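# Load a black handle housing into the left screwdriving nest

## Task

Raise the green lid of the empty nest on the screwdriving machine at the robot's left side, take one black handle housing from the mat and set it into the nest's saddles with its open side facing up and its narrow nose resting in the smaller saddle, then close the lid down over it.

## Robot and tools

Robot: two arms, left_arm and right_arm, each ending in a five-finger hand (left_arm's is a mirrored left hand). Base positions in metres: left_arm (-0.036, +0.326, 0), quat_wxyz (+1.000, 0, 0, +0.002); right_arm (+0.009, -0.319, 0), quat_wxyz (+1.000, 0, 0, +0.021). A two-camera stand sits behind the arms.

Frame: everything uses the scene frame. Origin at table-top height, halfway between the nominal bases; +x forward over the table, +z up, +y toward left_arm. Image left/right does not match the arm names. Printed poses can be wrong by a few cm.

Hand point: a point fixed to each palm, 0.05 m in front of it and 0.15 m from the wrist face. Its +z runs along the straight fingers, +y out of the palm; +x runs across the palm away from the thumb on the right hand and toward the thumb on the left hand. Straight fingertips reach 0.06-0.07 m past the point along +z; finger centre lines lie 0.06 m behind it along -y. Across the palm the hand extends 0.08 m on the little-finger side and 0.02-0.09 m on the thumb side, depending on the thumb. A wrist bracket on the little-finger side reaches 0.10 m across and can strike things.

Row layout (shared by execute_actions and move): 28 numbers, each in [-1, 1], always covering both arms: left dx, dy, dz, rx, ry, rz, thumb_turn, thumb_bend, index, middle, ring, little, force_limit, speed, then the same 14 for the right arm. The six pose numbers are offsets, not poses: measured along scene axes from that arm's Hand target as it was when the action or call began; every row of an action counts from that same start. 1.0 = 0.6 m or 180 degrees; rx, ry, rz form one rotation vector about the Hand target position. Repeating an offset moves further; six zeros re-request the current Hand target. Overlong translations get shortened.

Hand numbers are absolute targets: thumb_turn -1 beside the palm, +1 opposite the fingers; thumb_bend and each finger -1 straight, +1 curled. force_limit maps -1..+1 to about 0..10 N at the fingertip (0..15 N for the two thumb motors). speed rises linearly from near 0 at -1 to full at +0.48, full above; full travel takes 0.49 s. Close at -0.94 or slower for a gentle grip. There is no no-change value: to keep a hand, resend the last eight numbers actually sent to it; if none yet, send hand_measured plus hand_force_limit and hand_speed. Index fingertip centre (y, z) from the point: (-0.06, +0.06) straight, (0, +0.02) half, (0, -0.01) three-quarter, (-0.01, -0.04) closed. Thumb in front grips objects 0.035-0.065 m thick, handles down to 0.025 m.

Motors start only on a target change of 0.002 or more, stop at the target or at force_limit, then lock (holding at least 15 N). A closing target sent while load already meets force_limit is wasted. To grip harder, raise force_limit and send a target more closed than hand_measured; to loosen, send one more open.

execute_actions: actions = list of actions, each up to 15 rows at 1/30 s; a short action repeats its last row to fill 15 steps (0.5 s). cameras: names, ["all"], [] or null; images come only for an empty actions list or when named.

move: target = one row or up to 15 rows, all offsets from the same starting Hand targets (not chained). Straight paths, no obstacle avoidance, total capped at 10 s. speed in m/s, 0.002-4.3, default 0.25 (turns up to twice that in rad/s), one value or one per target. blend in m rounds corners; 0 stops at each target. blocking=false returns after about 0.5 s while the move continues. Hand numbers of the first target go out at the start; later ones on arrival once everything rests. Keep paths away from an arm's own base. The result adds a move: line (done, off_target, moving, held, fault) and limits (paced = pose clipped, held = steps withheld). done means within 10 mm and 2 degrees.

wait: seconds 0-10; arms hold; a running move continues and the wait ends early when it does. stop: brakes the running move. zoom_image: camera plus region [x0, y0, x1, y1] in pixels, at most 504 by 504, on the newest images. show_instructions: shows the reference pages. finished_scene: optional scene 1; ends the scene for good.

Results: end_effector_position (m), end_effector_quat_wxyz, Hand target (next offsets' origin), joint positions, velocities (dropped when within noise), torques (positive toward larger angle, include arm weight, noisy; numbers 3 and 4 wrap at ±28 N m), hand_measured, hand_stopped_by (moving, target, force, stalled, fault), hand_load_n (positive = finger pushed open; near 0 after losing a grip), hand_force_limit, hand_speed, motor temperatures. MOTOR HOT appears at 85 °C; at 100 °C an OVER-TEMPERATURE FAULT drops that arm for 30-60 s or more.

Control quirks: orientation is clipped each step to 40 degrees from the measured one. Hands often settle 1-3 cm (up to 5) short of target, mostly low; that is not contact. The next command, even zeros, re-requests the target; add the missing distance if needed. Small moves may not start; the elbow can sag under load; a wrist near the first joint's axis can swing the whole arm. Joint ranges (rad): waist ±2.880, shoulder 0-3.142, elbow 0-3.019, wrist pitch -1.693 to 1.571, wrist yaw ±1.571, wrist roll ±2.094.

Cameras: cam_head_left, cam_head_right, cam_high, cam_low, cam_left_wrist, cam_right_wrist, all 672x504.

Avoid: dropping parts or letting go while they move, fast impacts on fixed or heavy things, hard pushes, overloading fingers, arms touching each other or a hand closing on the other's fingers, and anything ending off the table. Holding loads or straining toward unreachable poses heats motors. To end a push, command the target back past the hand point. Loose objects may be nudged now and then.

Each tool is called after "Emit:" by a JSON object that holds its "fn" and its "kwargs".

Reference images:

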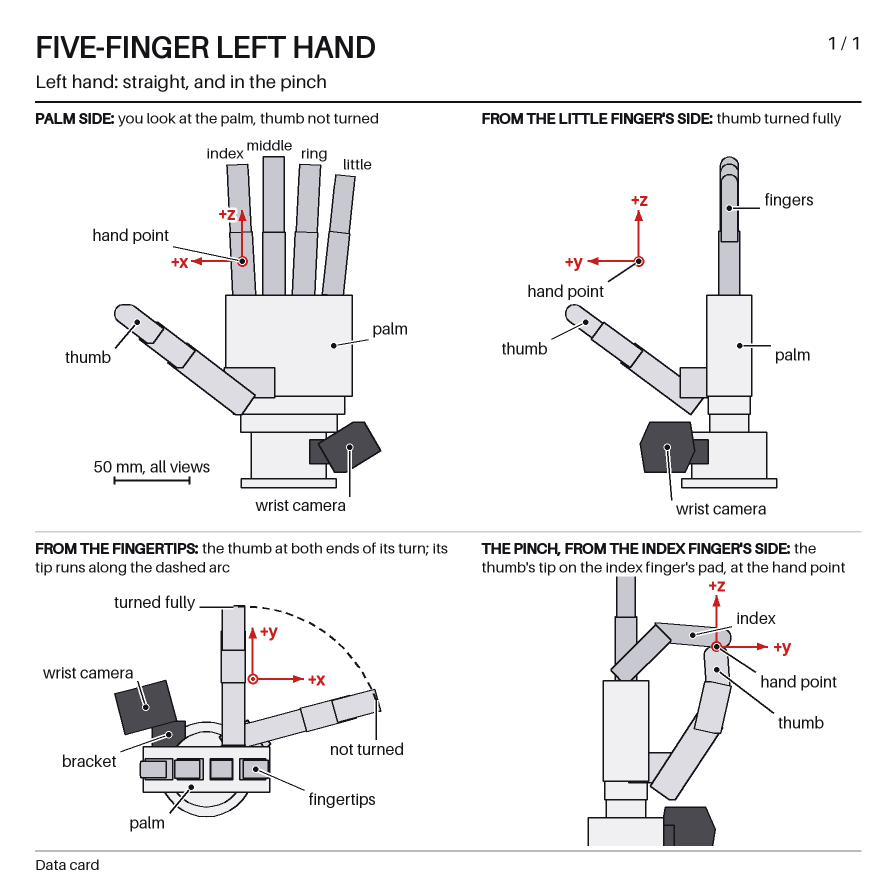

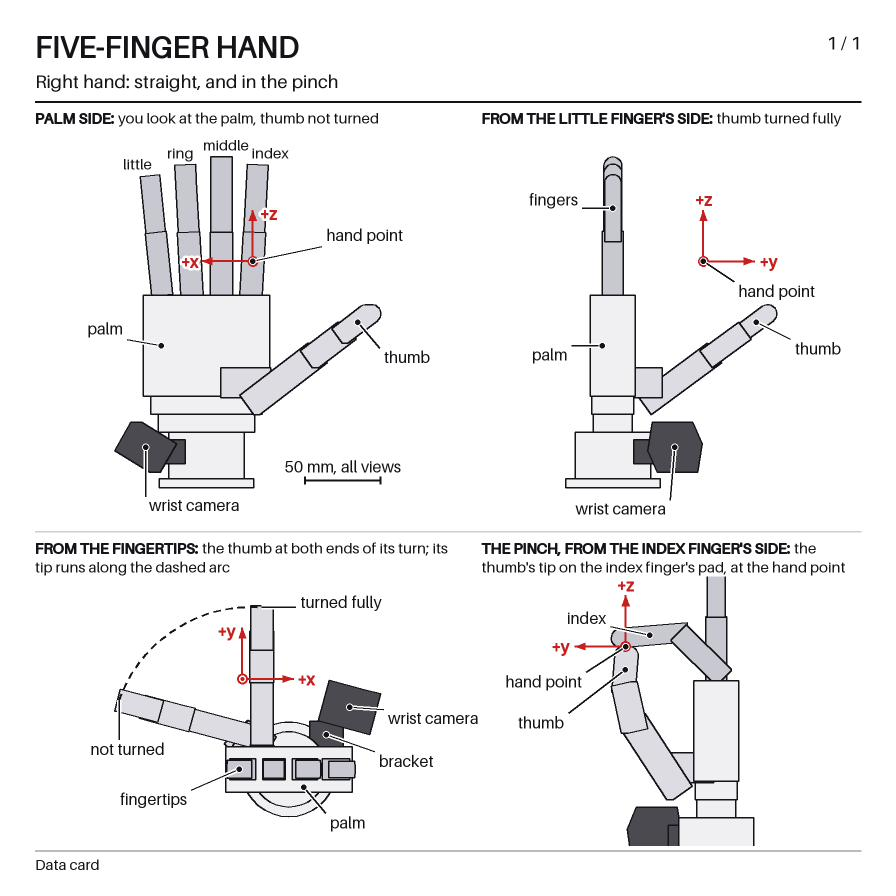

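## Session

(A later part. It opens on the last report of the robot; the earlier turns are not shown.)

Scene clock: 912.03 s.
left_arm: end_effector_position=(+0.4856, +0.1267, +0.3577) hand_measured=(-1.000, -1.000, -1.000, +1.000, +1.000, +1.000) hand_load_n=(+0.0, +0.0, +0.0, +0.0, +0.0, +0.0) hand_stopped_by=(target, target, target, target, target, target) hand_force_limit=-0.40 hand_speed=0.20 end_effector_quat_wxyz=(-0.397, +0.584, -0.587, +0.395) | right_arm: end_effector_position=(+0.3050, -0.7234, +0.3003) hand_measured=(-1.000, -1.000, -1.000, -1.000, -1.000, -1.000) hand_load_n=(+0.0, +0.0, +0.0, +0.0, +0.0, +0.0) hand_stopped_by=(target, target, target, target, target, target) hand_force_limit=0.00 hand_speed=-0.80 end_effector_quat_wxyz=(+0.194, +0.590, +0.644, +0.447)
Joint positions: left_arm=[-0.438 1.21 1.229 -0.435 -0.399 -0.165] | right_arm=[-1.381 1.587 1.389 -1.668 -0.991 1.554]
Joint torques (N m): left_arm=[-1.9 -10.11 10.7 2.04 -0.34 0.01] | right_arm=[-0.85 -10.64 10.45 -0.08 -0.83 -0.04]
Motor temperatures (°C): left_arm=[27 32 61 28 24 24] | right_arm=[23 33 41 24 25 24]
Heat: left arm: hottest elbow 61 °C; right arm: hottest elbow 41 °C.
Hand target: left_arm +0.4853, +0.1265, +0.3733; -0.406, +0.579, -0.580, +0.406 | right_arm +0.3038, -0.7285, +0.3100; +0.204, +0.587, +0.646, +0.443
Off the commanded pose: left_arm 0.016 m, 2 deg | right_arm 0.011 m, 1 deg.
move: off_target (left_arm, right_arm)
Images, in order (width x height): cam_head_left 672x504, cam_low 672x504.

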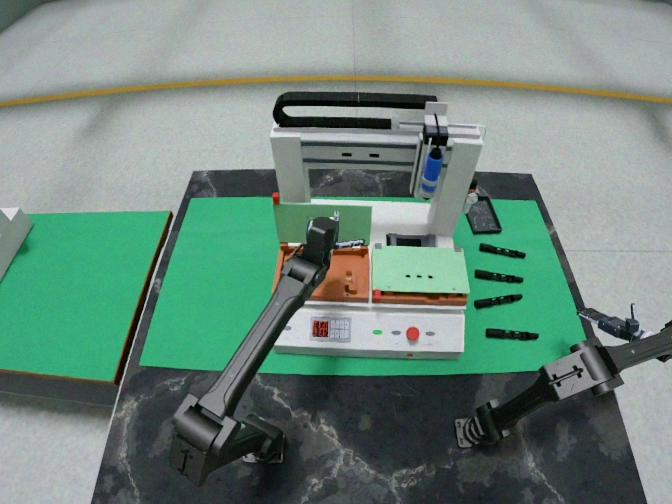

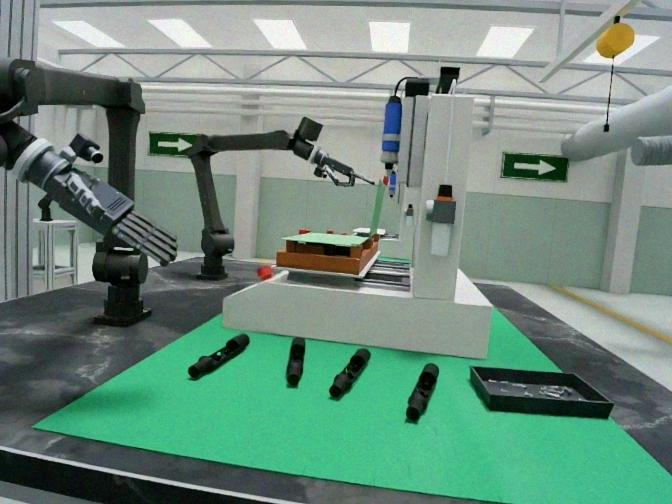

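Emit:
{"fn": "move", "kwargs": {"target": [[-0.15, 0.0, 0.03, 0, 0, 0, -1, -1, -1, 1, 1, 1, -0.4, 0.2, 0, 0, 0, 0, 0, 0, -1, -1, -1, -1, -1, -1, 0, -0.8], [-0.259, 0.164, 0.061, -0.0436, 0.1628, 0.1628, -1, -1, -1, 1, 1, 1, -0.4, 0.2, 0, 0, 0, 0, 0, 0, -1, -1, -1, -1, -1, -1, 0, -0.8]], "speed": 0.15, "blend": 0.03, "cameras": ["cam_left_wrist", "cam_head_left", "cam_low"]}}

Emit:
{"fn": "zoom_image", "kwargs": {"camera": "cam_left_wrist", "region": [100, 0, 500, 400]}}

Scene clock: 940.30 s.
left_arm: end_effector_position=(+0.3231, +0.2268, +0.3860) hand_measured=(-1.000, -1.000, -1.000, +1.000, +1.000, +1.000) hand_load_n=(+0.0, +0.0, +0.0, +0.0, +0.0, +0.0) hand_stopped_by=(target, target, target, target, target, target) hand_force_limit=-0.40 hand_speed=0.20 end_effector_quat_wxyz=(-0.295, +0.808, -0.487, +0.148) | right_arm: end_effector_position=(+0.3050, -0.7234, +0.3003) hand_measured=(-1.000, -1.000, -1.000, -1.000, -1.000, -1.000) hand_load_n=(+0.0, +0.0, +0.0, +0.0, +0.0, +0.0) hand_stopped_by=(target, target, target, target, target, target) hand_force_limit=0.00 hand_speed=-0.80 end_effector_quat_wxyz=(+0.194, +0.590, +0.644, +0.447)
Joint positions: left_arm=[-0.39 1.129 1.51 -1.516 -0.531 -0.751] | right_arm=[-1.381 1.587 1.389 -1.668 -0.991 1.554]
Joint torques (N m): left_arm=[-0.38 -5.66 13.38 0.5 -0.18 -0.19] | right_arm=[-0.03 -10.11 10.18 0.03 -0.84 0]
Motor temperatures (°C): left_arm=[27 33 54 28 24 24] | right_arm=[23 33 41 24 25 24]
Heat: left arm: hottest elbow 54 °C; right arm: hottest elbow 41 °C.
Hand target: left_arm +0.3299, +0.2249, +0.4099; -0.296, +0.813, -0.470, +0.171 | right_arm +0.3038, -0.7285, +0.3100; +0.204, +0.587, +0.646, +0.443
Off the commanded pose: left_arm 0.025 m, 3 deg | right_arm 0.011 m, 1 deg.
move: off_target (left_arm, right_arm)
Images, in order (width x height): cam_head_left 672x504, cam_low 672x504, cam_left_wrist 672x504.

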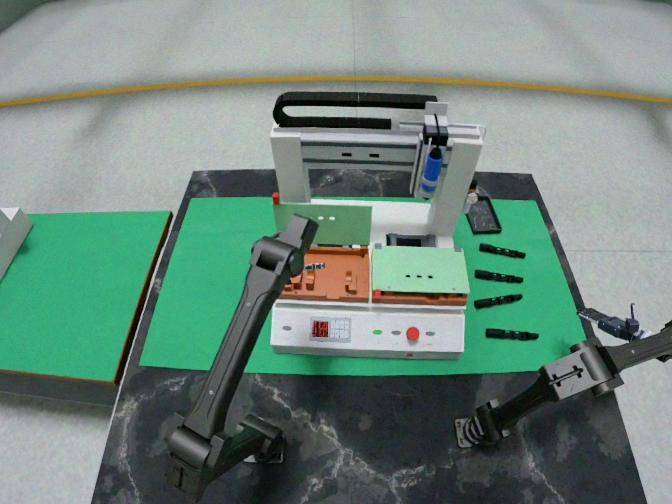

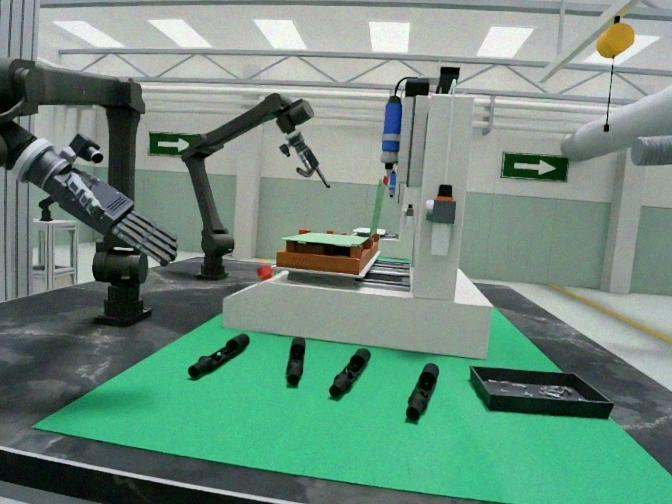

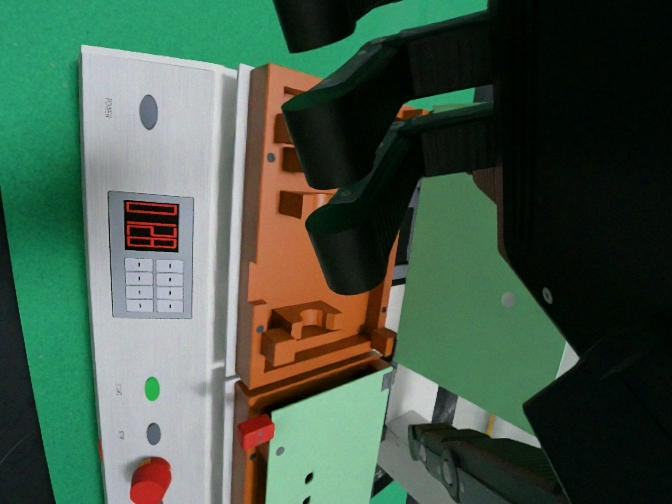

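Scaled by 1.260 from the camera's 672x504 image, which has a finer 960x720 frame.

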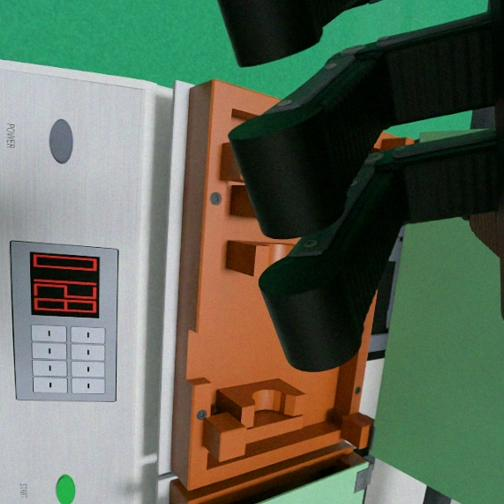

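Emit:
{"fn": "move", "kwargs": {"target": [0, 0.0, 0.0, 0, 0, 0, -1, -1, -1, -1, -1, -1, -0.4, 0.2, 0, 0, 0, 0, 0, 0, -1, -1, -1, -1, -1, -1, 0, -0.8], "cameras": ["cam_left_wrist"]}}

Emit:
{"fn": "zoom_image", "kwargs": {"camera": "cam_left_wrist", "region": [220, 40, 440, 400]}}

Emit:
{"fn": "zoom_image", "kwargs": {"camera": "cam_left_wrist", "region": [230, 50, 430, 230]}}

Emit:
{"fn": "zoom_image", "kwargs": {"camera": "cam_left_wrist", "region": [230, 220, 430, 400]}}

Scene clock: 950.67 s.
left_arm: end_effector_position=(+0.3231, +0.2265, +0.3860) hand_measured=(-1.000, -1.000, -1.000, -1.000, -1.000, -1.000) hand_load_n=(-0.5, +0.0, +0.0, -0.5, +0.0, +0.0) hand_stopped_by=(target, target, target, target, target, target) hand_force_limit=-0.40 hand_speed=0.20 end_effector_quat_wxyz=(-0.294, +0.809, -0.487, +0.149) | right_arm: end_effector_position=(+0.3050, -0.7234, +0.3003) hand_measured=(-1.000, -1.000, -1.000, -1.000, -1.000, -1.000) hand_load_n=(+0.0, +0.0, +0.0, +0.0, +0.0, +0.0) hand_stopped_by=(target, target, target, target, target, target) hand_force_limit=0.00 hand_speed=-0.80 end_effector_quat_wxyz=(+0.194, +0.590, +0.644, +0.447)
Joint positions: left_arm=[-0.39 1.129 1.51 -1.516 -0.53 -0.752] | right_arm=[-1.381 1.587 1.389 -1.668 -0.991 1.554]
Joint torques (N m): left_arm=[-0.32 -5.71 13.39 0.5 -0.23 -0.18] | right_arm=[-0.26 -10.23 10.36 -0.01 -0.84 -0.04]
Heat: left arm: hottest elbow 53 °C; right arm: hottest elbow 41 °C.
Hand target: left_arm +0.3299, +0.2249, +0.4099; -0.296, +0.813, -0.470, +0.171 | right_arm +0.3038, -0.7285, +0.3100; +0.204, +0.587, +0.646, +0.443
Off the commanded pose: left_arm 0.025 m, 3 deg | right_arm 0.011 m, 1 deg.
move: off_target (left_arm, right_arm)
Images, in order (width x height): cam_left_wrist 672x504.

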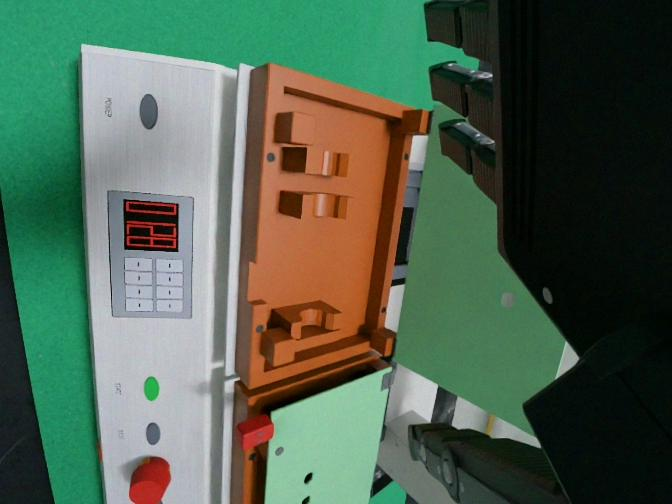

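Scaled by 1.400 from the camera's 672x504 image, which has a finer 960x720 frame.

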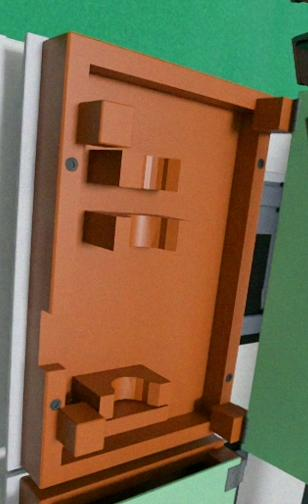

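Scaled by 2.520 from the camera's 672x504 image, which has a finer 960x720 frame.

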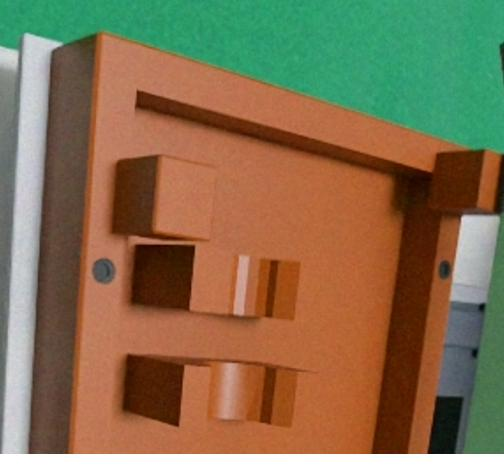

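Scaled by 2.520 from the camera's 672x504 image, which has a finer 960x720 frame.

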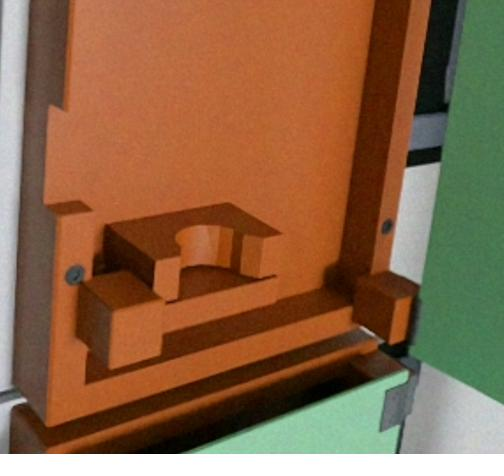

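Emit:
{"fn": "zoom_image", "kwargs": {"camera": "cam_left_wrist", "region": [260, 290, 350, 370]}}

Emit:
{"fn": "zoom_image", "kwargs": {"camera": "cam_left_wrist", "region": [260, 130, 370, 230]}}

Scaled by 5.600 from the camera's 672x504 image, which has a finer 960x720 frame.

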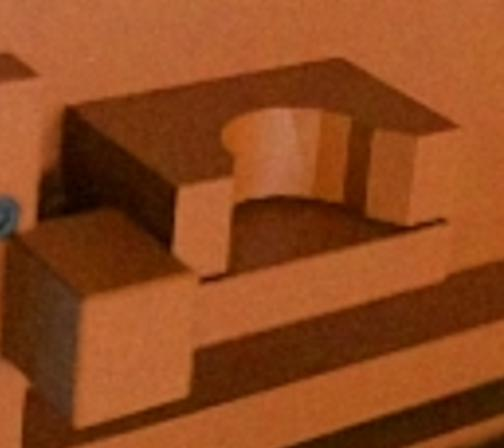

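Scaled by 4.582 from the camera's 672x504 image, which has a finer 960x720 frame.

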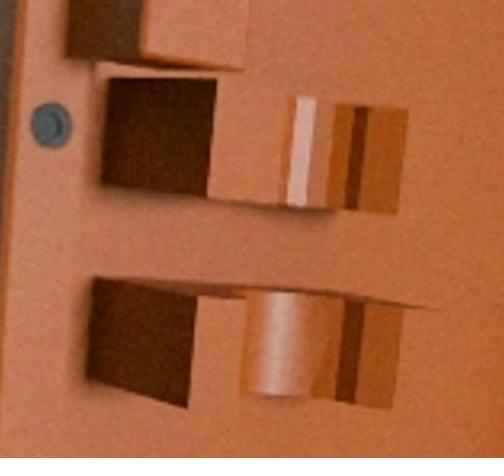

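Emit:
{"fn": "move", "kwargs": {"target": [0, 0.0, 0.0, 0, 0, 0, -1, -1, -1, -1, -1, -1, -0.4, 0.2, -0.05, 0.05, 0.03, -0.381, -0.170, 0.258, -1, -1, -1, -1, -1, -1, -0.4, 0.2], "cameras": ["cam_right_wrist", "cam_head_left", "cam_low"]}}

Scene clock: 1272.67 s.
left_arm: end_effector_position=(+0.3231, +0.2265, +0.3860) hand_measured=(-1.000, -1.000, -1.000, -1.000, -1.000, -1.000) hand_load_n=(+0.0, -0.5, +0.0, +0.0, +0.0, +0.0) hand_stopped_by=(target, target, target, target, target, target) hand_force_limit=-0.40 hand_speed=0.20 end_effector_quat_wxyz=(-0.294, +0.809, -0.487, +0.149) | right_arm: end_effector_position=(+0.2763, -0.6854, +0.3157) hand_measured=(-1.000, -1.000, -1.000, -1.000, -1.000, -1.000) hand_load_n=(+0.0, +0.0, +0.0, +0.0, +0.0, +0.0) hand_stopped_by=(target, target, target, target, target, target) hand_force_limit=-0.40 hand_speed=0.20 end_effector_quat_wxyz=(+0.456, -0.014, +0.873, +0.170)
Joint positions: left_arm=[-0.39 1.129 1.51 -1.516 -0.53 -0.752] | right_arm=[-1.393 1.679 1.543 -1.679 -0.999 0.052]
Joint torques (N m): left_arm=[-0.38 -5.71 13.41 0.49 -0.23 -0.17] | right_arm=[-0.79 -10.7 12.81 -0.38 -1.05 -0.1]
Motor temperatures (°C): left_arm=[26 31 56 26 24 24] | right_arm=[23 33 41 24 25 24]
Heat: left arm: hottest elbow 56 °C; right arm: hottest elbow 41 °C.
Hand target: left_arm +0.3299, +0.2249, +0.4099; -0.296, +0.813, -0.470, +0.171 | right_arm +0.2738, -0.6985, +0.3280; +0.457, -0.032, +0.869, +0.185
Off the commanded pose: left_arm 0.025 m, 3 deg | right_arm 0.018 m, 3 deg.
joint sent to its limit (right arm) — joint 4 (wrist pitch), lower limit. The joint targets are off in position and orientation.
move: off_target (left_arm, right_arm)
Images, in order (width x height): cam_head_left 672x504, cam_low 672x504, cam_right_wrist 672x504.

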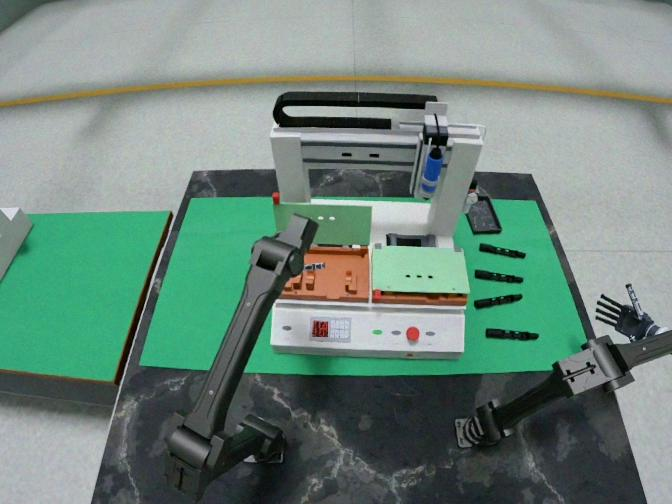

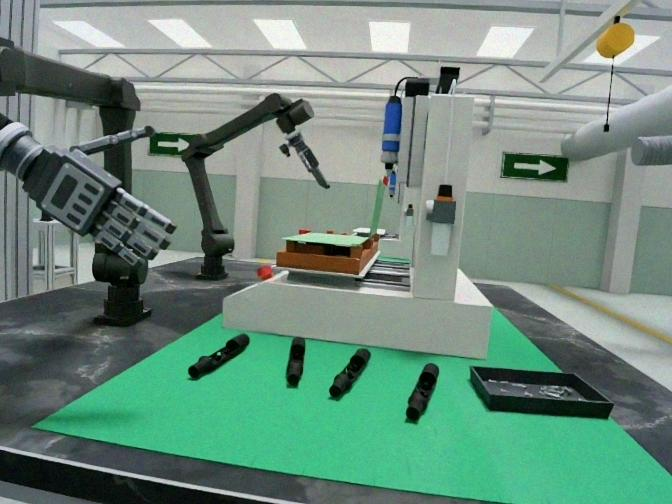

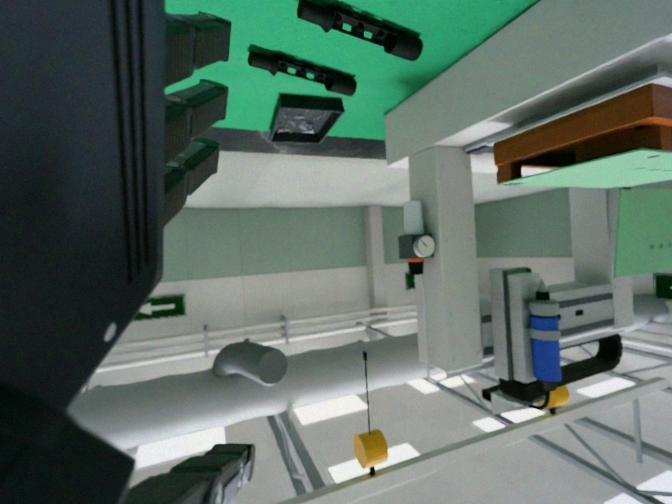

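Emit:
{"fn": "move", "kwargs": {"target": [0, 0.0, 0.0, 0, 0, 0, -1, -1, -1, -1, -1, -1, -0.4, 0.2, -0.1, 0.15, -0.06, -0.4649, -0.0476, 0.2685, -1, -1, -1, -1, -1, -1, -0.4, 0.2], "cameras": ["cam_right_wrist", "cam_head_left", "cam_low"]}}

Scene clock: 1288.73 s.
left_arm: end_effector_position=(+0.3231, +0.2265, +0.3860) hand_measured=(-1.000, -1.000, -1.000, -1.000, -1.000, -1.000) hand_load_n=(+0.0, +0.0, +0.0, +0.0, +0.0, +0.0) hand_stopped_by=(target, target, target, target, target, target) hand_force_limit=-0.40 hand_speed=0.20 end_effector_quat_wxyz=(-0.294, +0.809, -0.487, +0.149) | right_arm: end_effector_position=(+0.2101, -0.6076, +0.2925) hand_measured=(-1.000, -1.000, -1.000, -1.000, -1.000, -1.000) hand_load_n=(+0.0, +0.0, +0.0, +0.0, +0.0, -0.5) hand_stopped_by=(target, target, target, target, target, target) hand_force_limit=-0.40 hand_speed=0.20 end_effector_quat_wxyz=(-0.275, +0.643, -0.664, +0.262)
Joint positions: left_arm=[-0.39 1.129 1.51 -1.516 -0.53 -0.752] | right_arm=[-1.292 1.173 1.27 -1.372 -0.733 -1.104]
Joint torques (N m): left_arm=[-0.32 -5.71 13.41 0.49 -0.23 -0.17] | right_arm=[0.44 -6.3 8.68 1.37 -0.44 -0.11]
Motor temperatures (°C): left_arm=[26 31 56 26 24 24] | right_arm=[23 32 40 24 25 24]
Heat: left arm: hottest elbow 56 °C; right arm: hottest elbow 40 °C.
Hand target: left_arm +0.3299, +0.2249, +0.4099; -0.296, +0.813, -0.470, +0.171 | right_arm +0.2138, -0.6085, +0.2920; -0.271, +0.654, -0.653, +0.270
Off the commanded pose: left_arm 0.025 m, 3 deg | right_arm 0.004 m, 2 deg.
move: off_target (left_arm)
Images, in order (width x height): cam_head_left 672x504, cam_low 672x504, cam_right_wrist 672x504.

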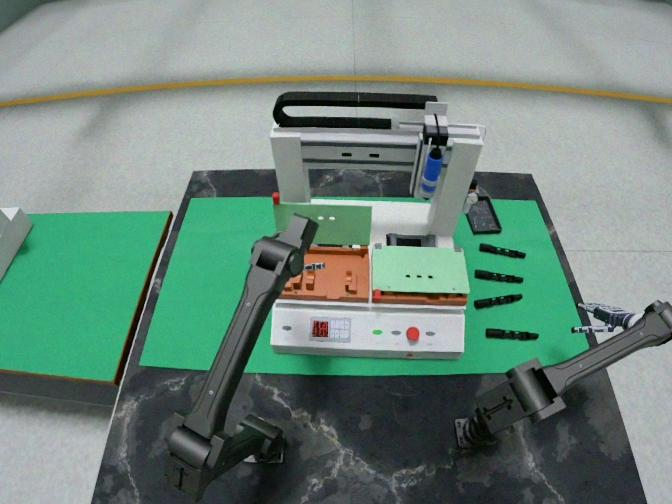

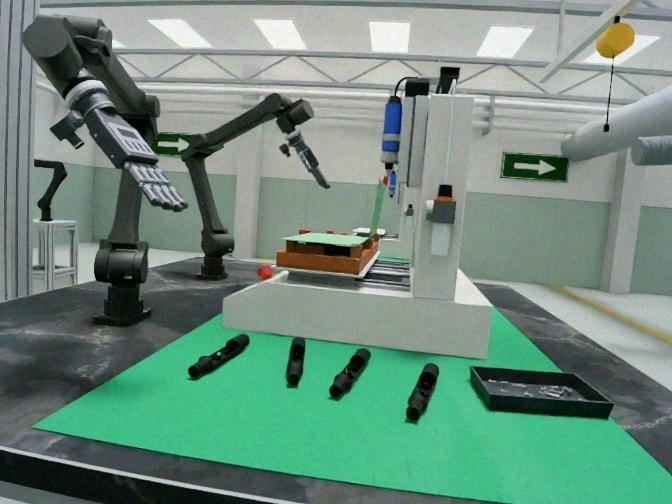

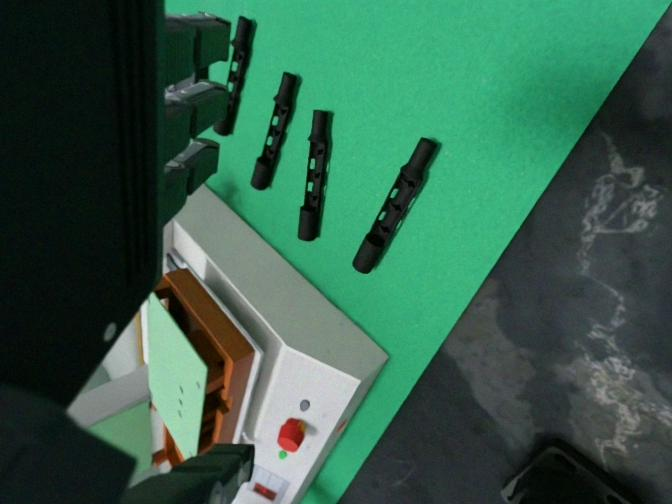

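Emit:
{"fn": "zoom_image", "kwargs": {"camera": "cam_right_wrist", "region": [330, 120, 460, 290]}}

Emit:
{"fn": "zoom_image", "kwargs": {"camera": "cam_right_wrist", "region": [210, 0, 340, 260]}}

Scaled by 2.965 from the camera's 672x504 image, which has a finer 960x720 frame.

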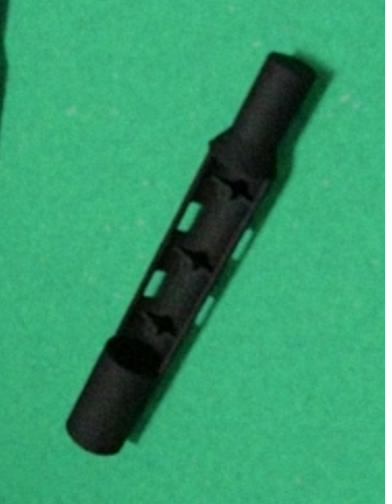

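Scaled by 1.938 from the camera's 672x504 image, which has a finer 960x720 frame.

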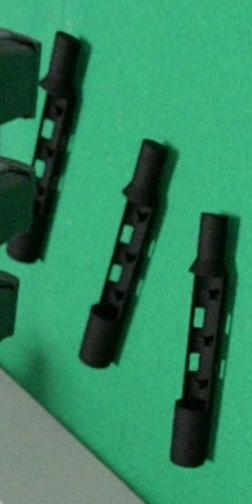

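Emit:
{"fn": "zoom_image", "kwargs": {"camera": "cam_head_left", "region": [265, 235, 385, 315]}}

Emit:
{"fn": "zoom_image", "kwargs": {"camera": "cam_head_left", "region": [470, 230, 590, 350]}}

Scaled by 4.200 from the camera's 672x504 image, which has a finer 960x720 frame.

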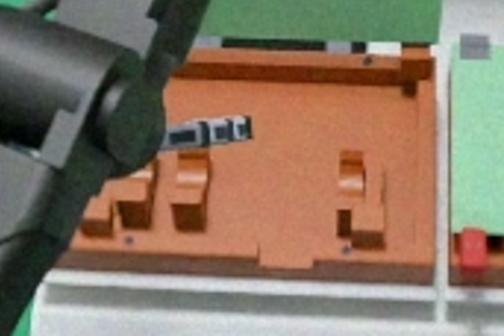

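Scaled by 4.200 from the camera's 672x504 image, which has a finer 960x720 frame.

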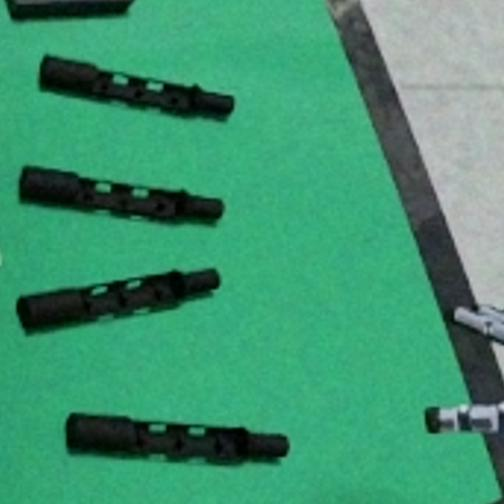

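Emit:
{"fn": "move", "kwargs": {"target": [0, 0.0, 0.0, 0, 0, 0, -1, -1, -1, -1, -1, -1, -0.4, 0.2, 0.1937, 0.2208, -0.22, -0.0046, -0.0832, -0.0348, 1, -0.75, -0.6, -0.6, -0.6, -1, -0.4, 0.2], "cameras": ["cam_right_wrist", "cam_head_left", "cam_head_right", "cam_low"]}}

Emit:
{"fn": "zoom_image", "kwargs": {"camera": "cam_head_left", "region": [450, 270, 600, 420]}}

Emit:
{"fn": "zoom_image", "kwargs": {"camera": "cam_low", "region": [100, 250, 320, 420]}}

Scene clock: 1440.63 s.
left_arm: end_effector_position=(+0.3231, +0.2265, +0.3860) hand_measured=(-1.000, -1.000, -1.000, -1.000, -1.000, -1.000) hand_load_n=(-0.5, +0.0, +0.0, +0.0, +0.0, +0.0) hand_stopped_by=(target, target, target, target, target, target) hand_force_limit=-0.40 hand_speed=0.20 end_effector_quat_wxyz=(-0.294, +0.809, -0.487, +0.149) | right_arm: end_effector_position=(+0.3261, -0.4760, +0.1527) hand_measured=(+1.000, -0.750, -0.600, -0.600, -0.600, -1.000) hand_load_n=(+0.0, +0.0, +0.0, +0.0, +0.0, +0.0) hand_stopped_by=(target, target, target, target, target, target) hand_force_limit=-0.40 hand_speed=0.20 end_effector_quat_wxyz=(+0.329, -0.581, +0.651, -0.360)
Joint positions: left_arm=[-0.39 1.129 1.51 -1.516 -0.53 -0.752] | right_arm=[-0.808 0.863 0.567 -0.367 -0.554 -0.379]
Joint torques (N m): left_arm=[-0.38 -5.66 13.42 0.5 -0.23 -0.18] | right_arm=[0.15 -2.26 9.73 2.58 -0.16 0.07]
Motor temperatures (°C): left_arm=[25 31 58 26 24 24] | right_arm=[23 30 37 24 24 24]
Heat: left arm: hottest elbow 58 °C; right arm: hottest elbow 37 °C.
Hand target: left_arm +0.3299, +0.2249, +0.4099; -0.296, +0.813, -0.470, +0.171 | right_arm +0.3300, -0.4760, +0.1600; +0.333, -0.578, +0.645, -0.372
Off the commanded pose: left_arm 0.025 m, 3 deg | right_arm 0.008 m, 2 deg.
move: off_target (left_arm)
Images, in order (width x height): cam_head_left 672x504, cam_head_right 672x504, cam_low 672x504, cam_right_wrist 672x504.

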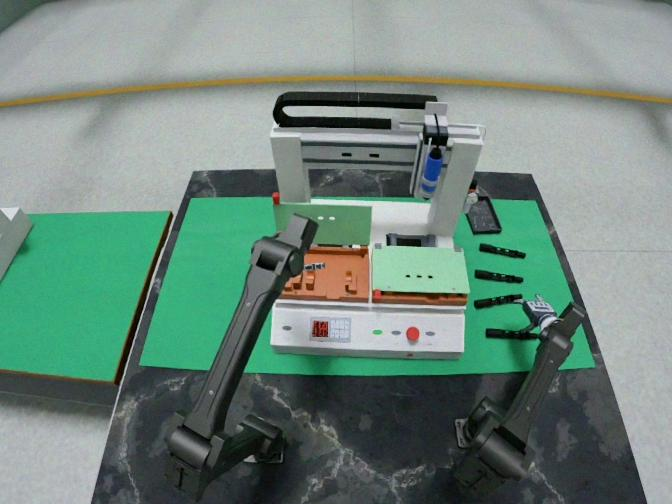

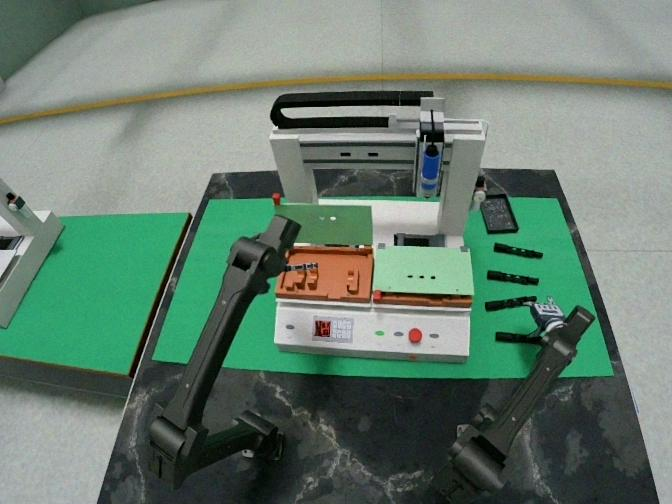

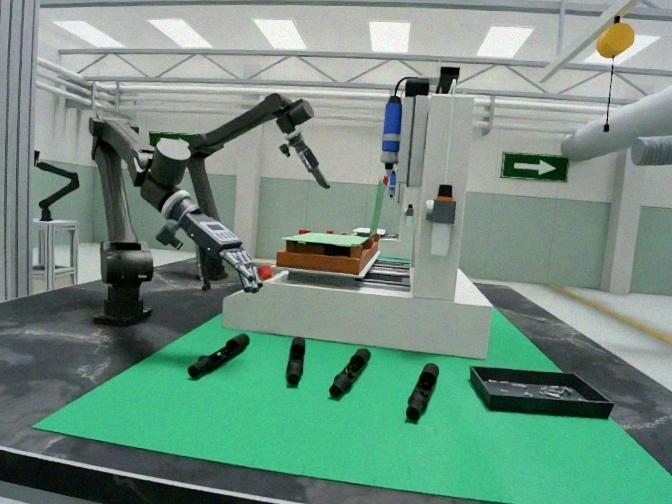

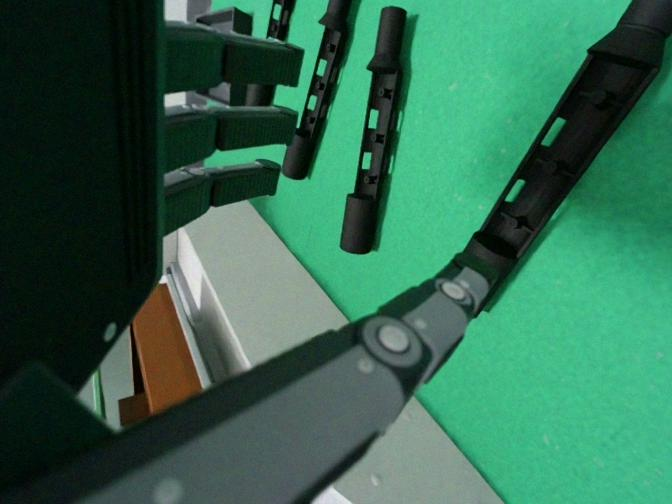

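Scaled by 3.360 from the camera's 672x504 image, which has a finer 960x720 frame.

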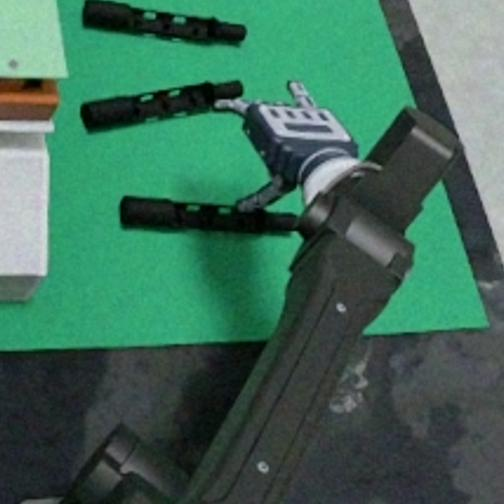

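Scaled by 2.291 from the camera's 672x504 image, which has a finer 960x720 frame.

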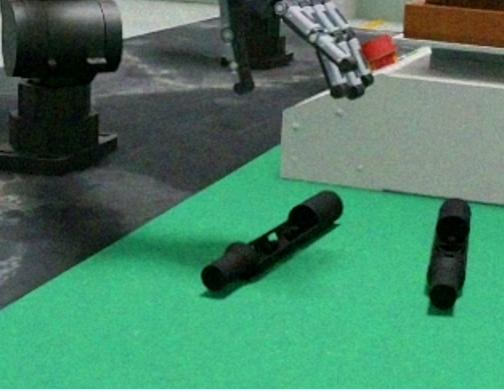

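Emit:
{"fn": "zoom_image", "kwargs": {"camera": "cam_right_wrist", "region": [420, 0, 672, 340]}}

Scaled by 1.482 from the camera's 672x504 image, which has a finer 960x720 frame.

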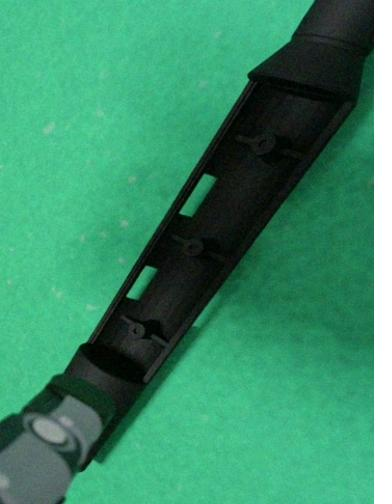

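Emit:
{"fn": "move", "kwargs": {"target": [0, 0.0, 0.0, 0, 0, 0, -1, -1, -1, -1, -1, -1, -0.4, 0.2, 0.015, -0.0117, -0.13, 0, 0, 0, 1, -0.75, -0.6, -0.6, -0.6, -1, -0.4, 0.2], "speed": 0.12, "cameras": ["cam_right_wrist", "cam_head_left", "cam_head_right", "cam_low"]}}

Emit:
{"fn": "zoom_image", "kwargs": {"camera": "cam_head_left", "region": [470, 280, 590, 380]}}

Emit:
{"fn": "zoom_image", "kwargs": {"camera": "cam_low", "region": [150, 260, 310, 400]}}

Emit:
{"fn": "zoom_image", "kwargs": {"camera": "cam_head_right", "region": [480, 280, 600, 380]}}

Scene clock: 1520.97 s.
left_arm: end_effector_position=(+0.3231, +0.2265, +0.3860) hand_measured=(-1.000, -1.000, -1.000, -1.000, -1.000, -1.000) hand_load_n=(+0.0, +0.0, +0.0, +0.0, +0.0, +0.0) hand_stopped_by=(target, target, target, target, target, target) hand_force_limit=-0.40 hand_speed=0.20 end_effector_quat_wxyz=(-0.294, +0.809, -0.487, +0.149) | right_arm: end_effector_position=(+0.3342, -0.4846, +0.0787) hand_measured=(+1.000, -0.750, -0.600, -0.600, -0.600, -1.000) hand_load_n=(+0.0, +0.0, +0.0, +0.0, +0.0, +0.0) hand_stopped_by=(target, target, target, target, target, target) hand_force_limit=-0.40 hand_speed=0.20 end_effector_quat_wxyz=(+0.328, -0.580, +0.650, -0.367)
Joint positions: left_arm=[-0.39 1.129 1.51 -1.516 -0.53 -0.752] | right_arm=[-0.808 1.032 0.434 -0.051 -0.549 -0.376]
Joint torques (N m): left_arm=[-0.38 -5.66 13.41 0.47 -0.23 -0.17] | right_arm=[0.38 -2.84 8.4 2.85 -0.18 0.13]
Motor temperatures (°C): left_arm=[25 30 59 26 24 24] | right_arm=[23 30 38 25 24 24]
Heat: left arm: hottest elbow 59 °C; right arm: hottest elbow 38 °C.
Hand target: left_arm +0.3299, +0.2249, +0.4099; -0.296, +0.813, -0.470, +0.171 | right_arm +0.3390, -0.4830, +0.0820; +0.333, -0.578, +0.645, -0.372
Off the commanded pose: left_arm 0.025 m, 3 deg | right_arm 0.006 m, 1 deg.
move: off_target (left_arm)
Images, in order (width x height): cam_head_left 672x504, cam_head_right 672x504, cam_low 672x504, cam_right_wrist 672x504.

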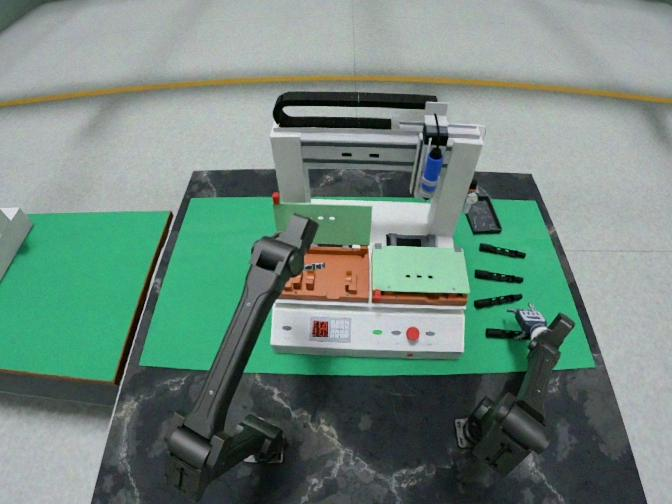

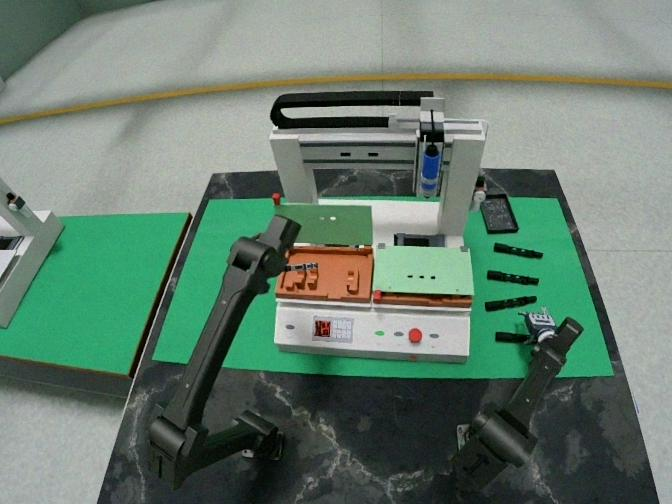

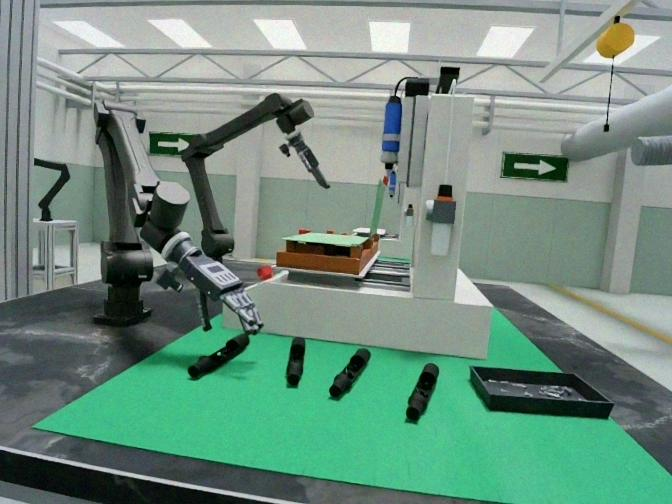

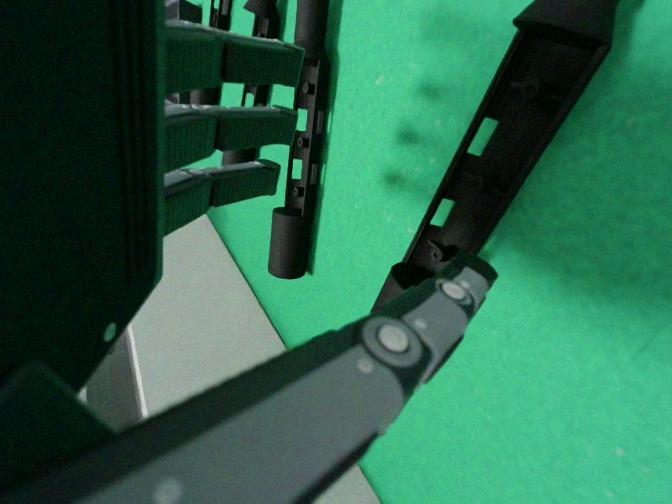

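Scaled by 4.200 from the camera's 672x504 image, which has a finer 960x720 frame.

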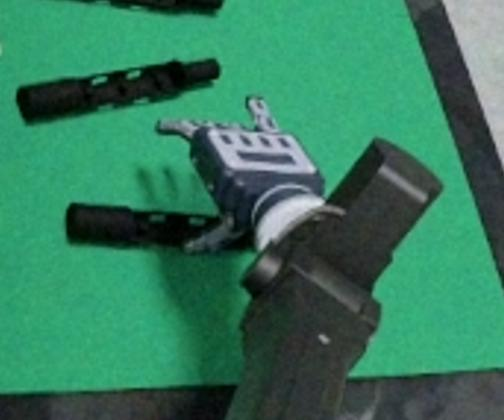

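Scaled by 3.150 from the camera's 672x504 image, which has a finer 960x720 frame.

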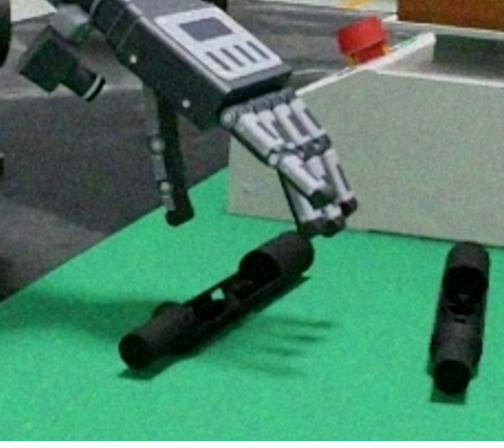

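Scaled by 4.200 from the camera's 672x504 image, which has a finer 960x720 frame.

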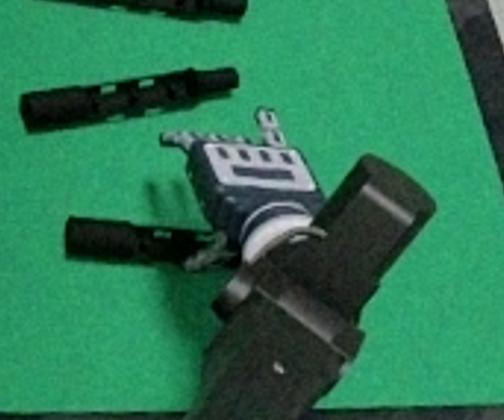

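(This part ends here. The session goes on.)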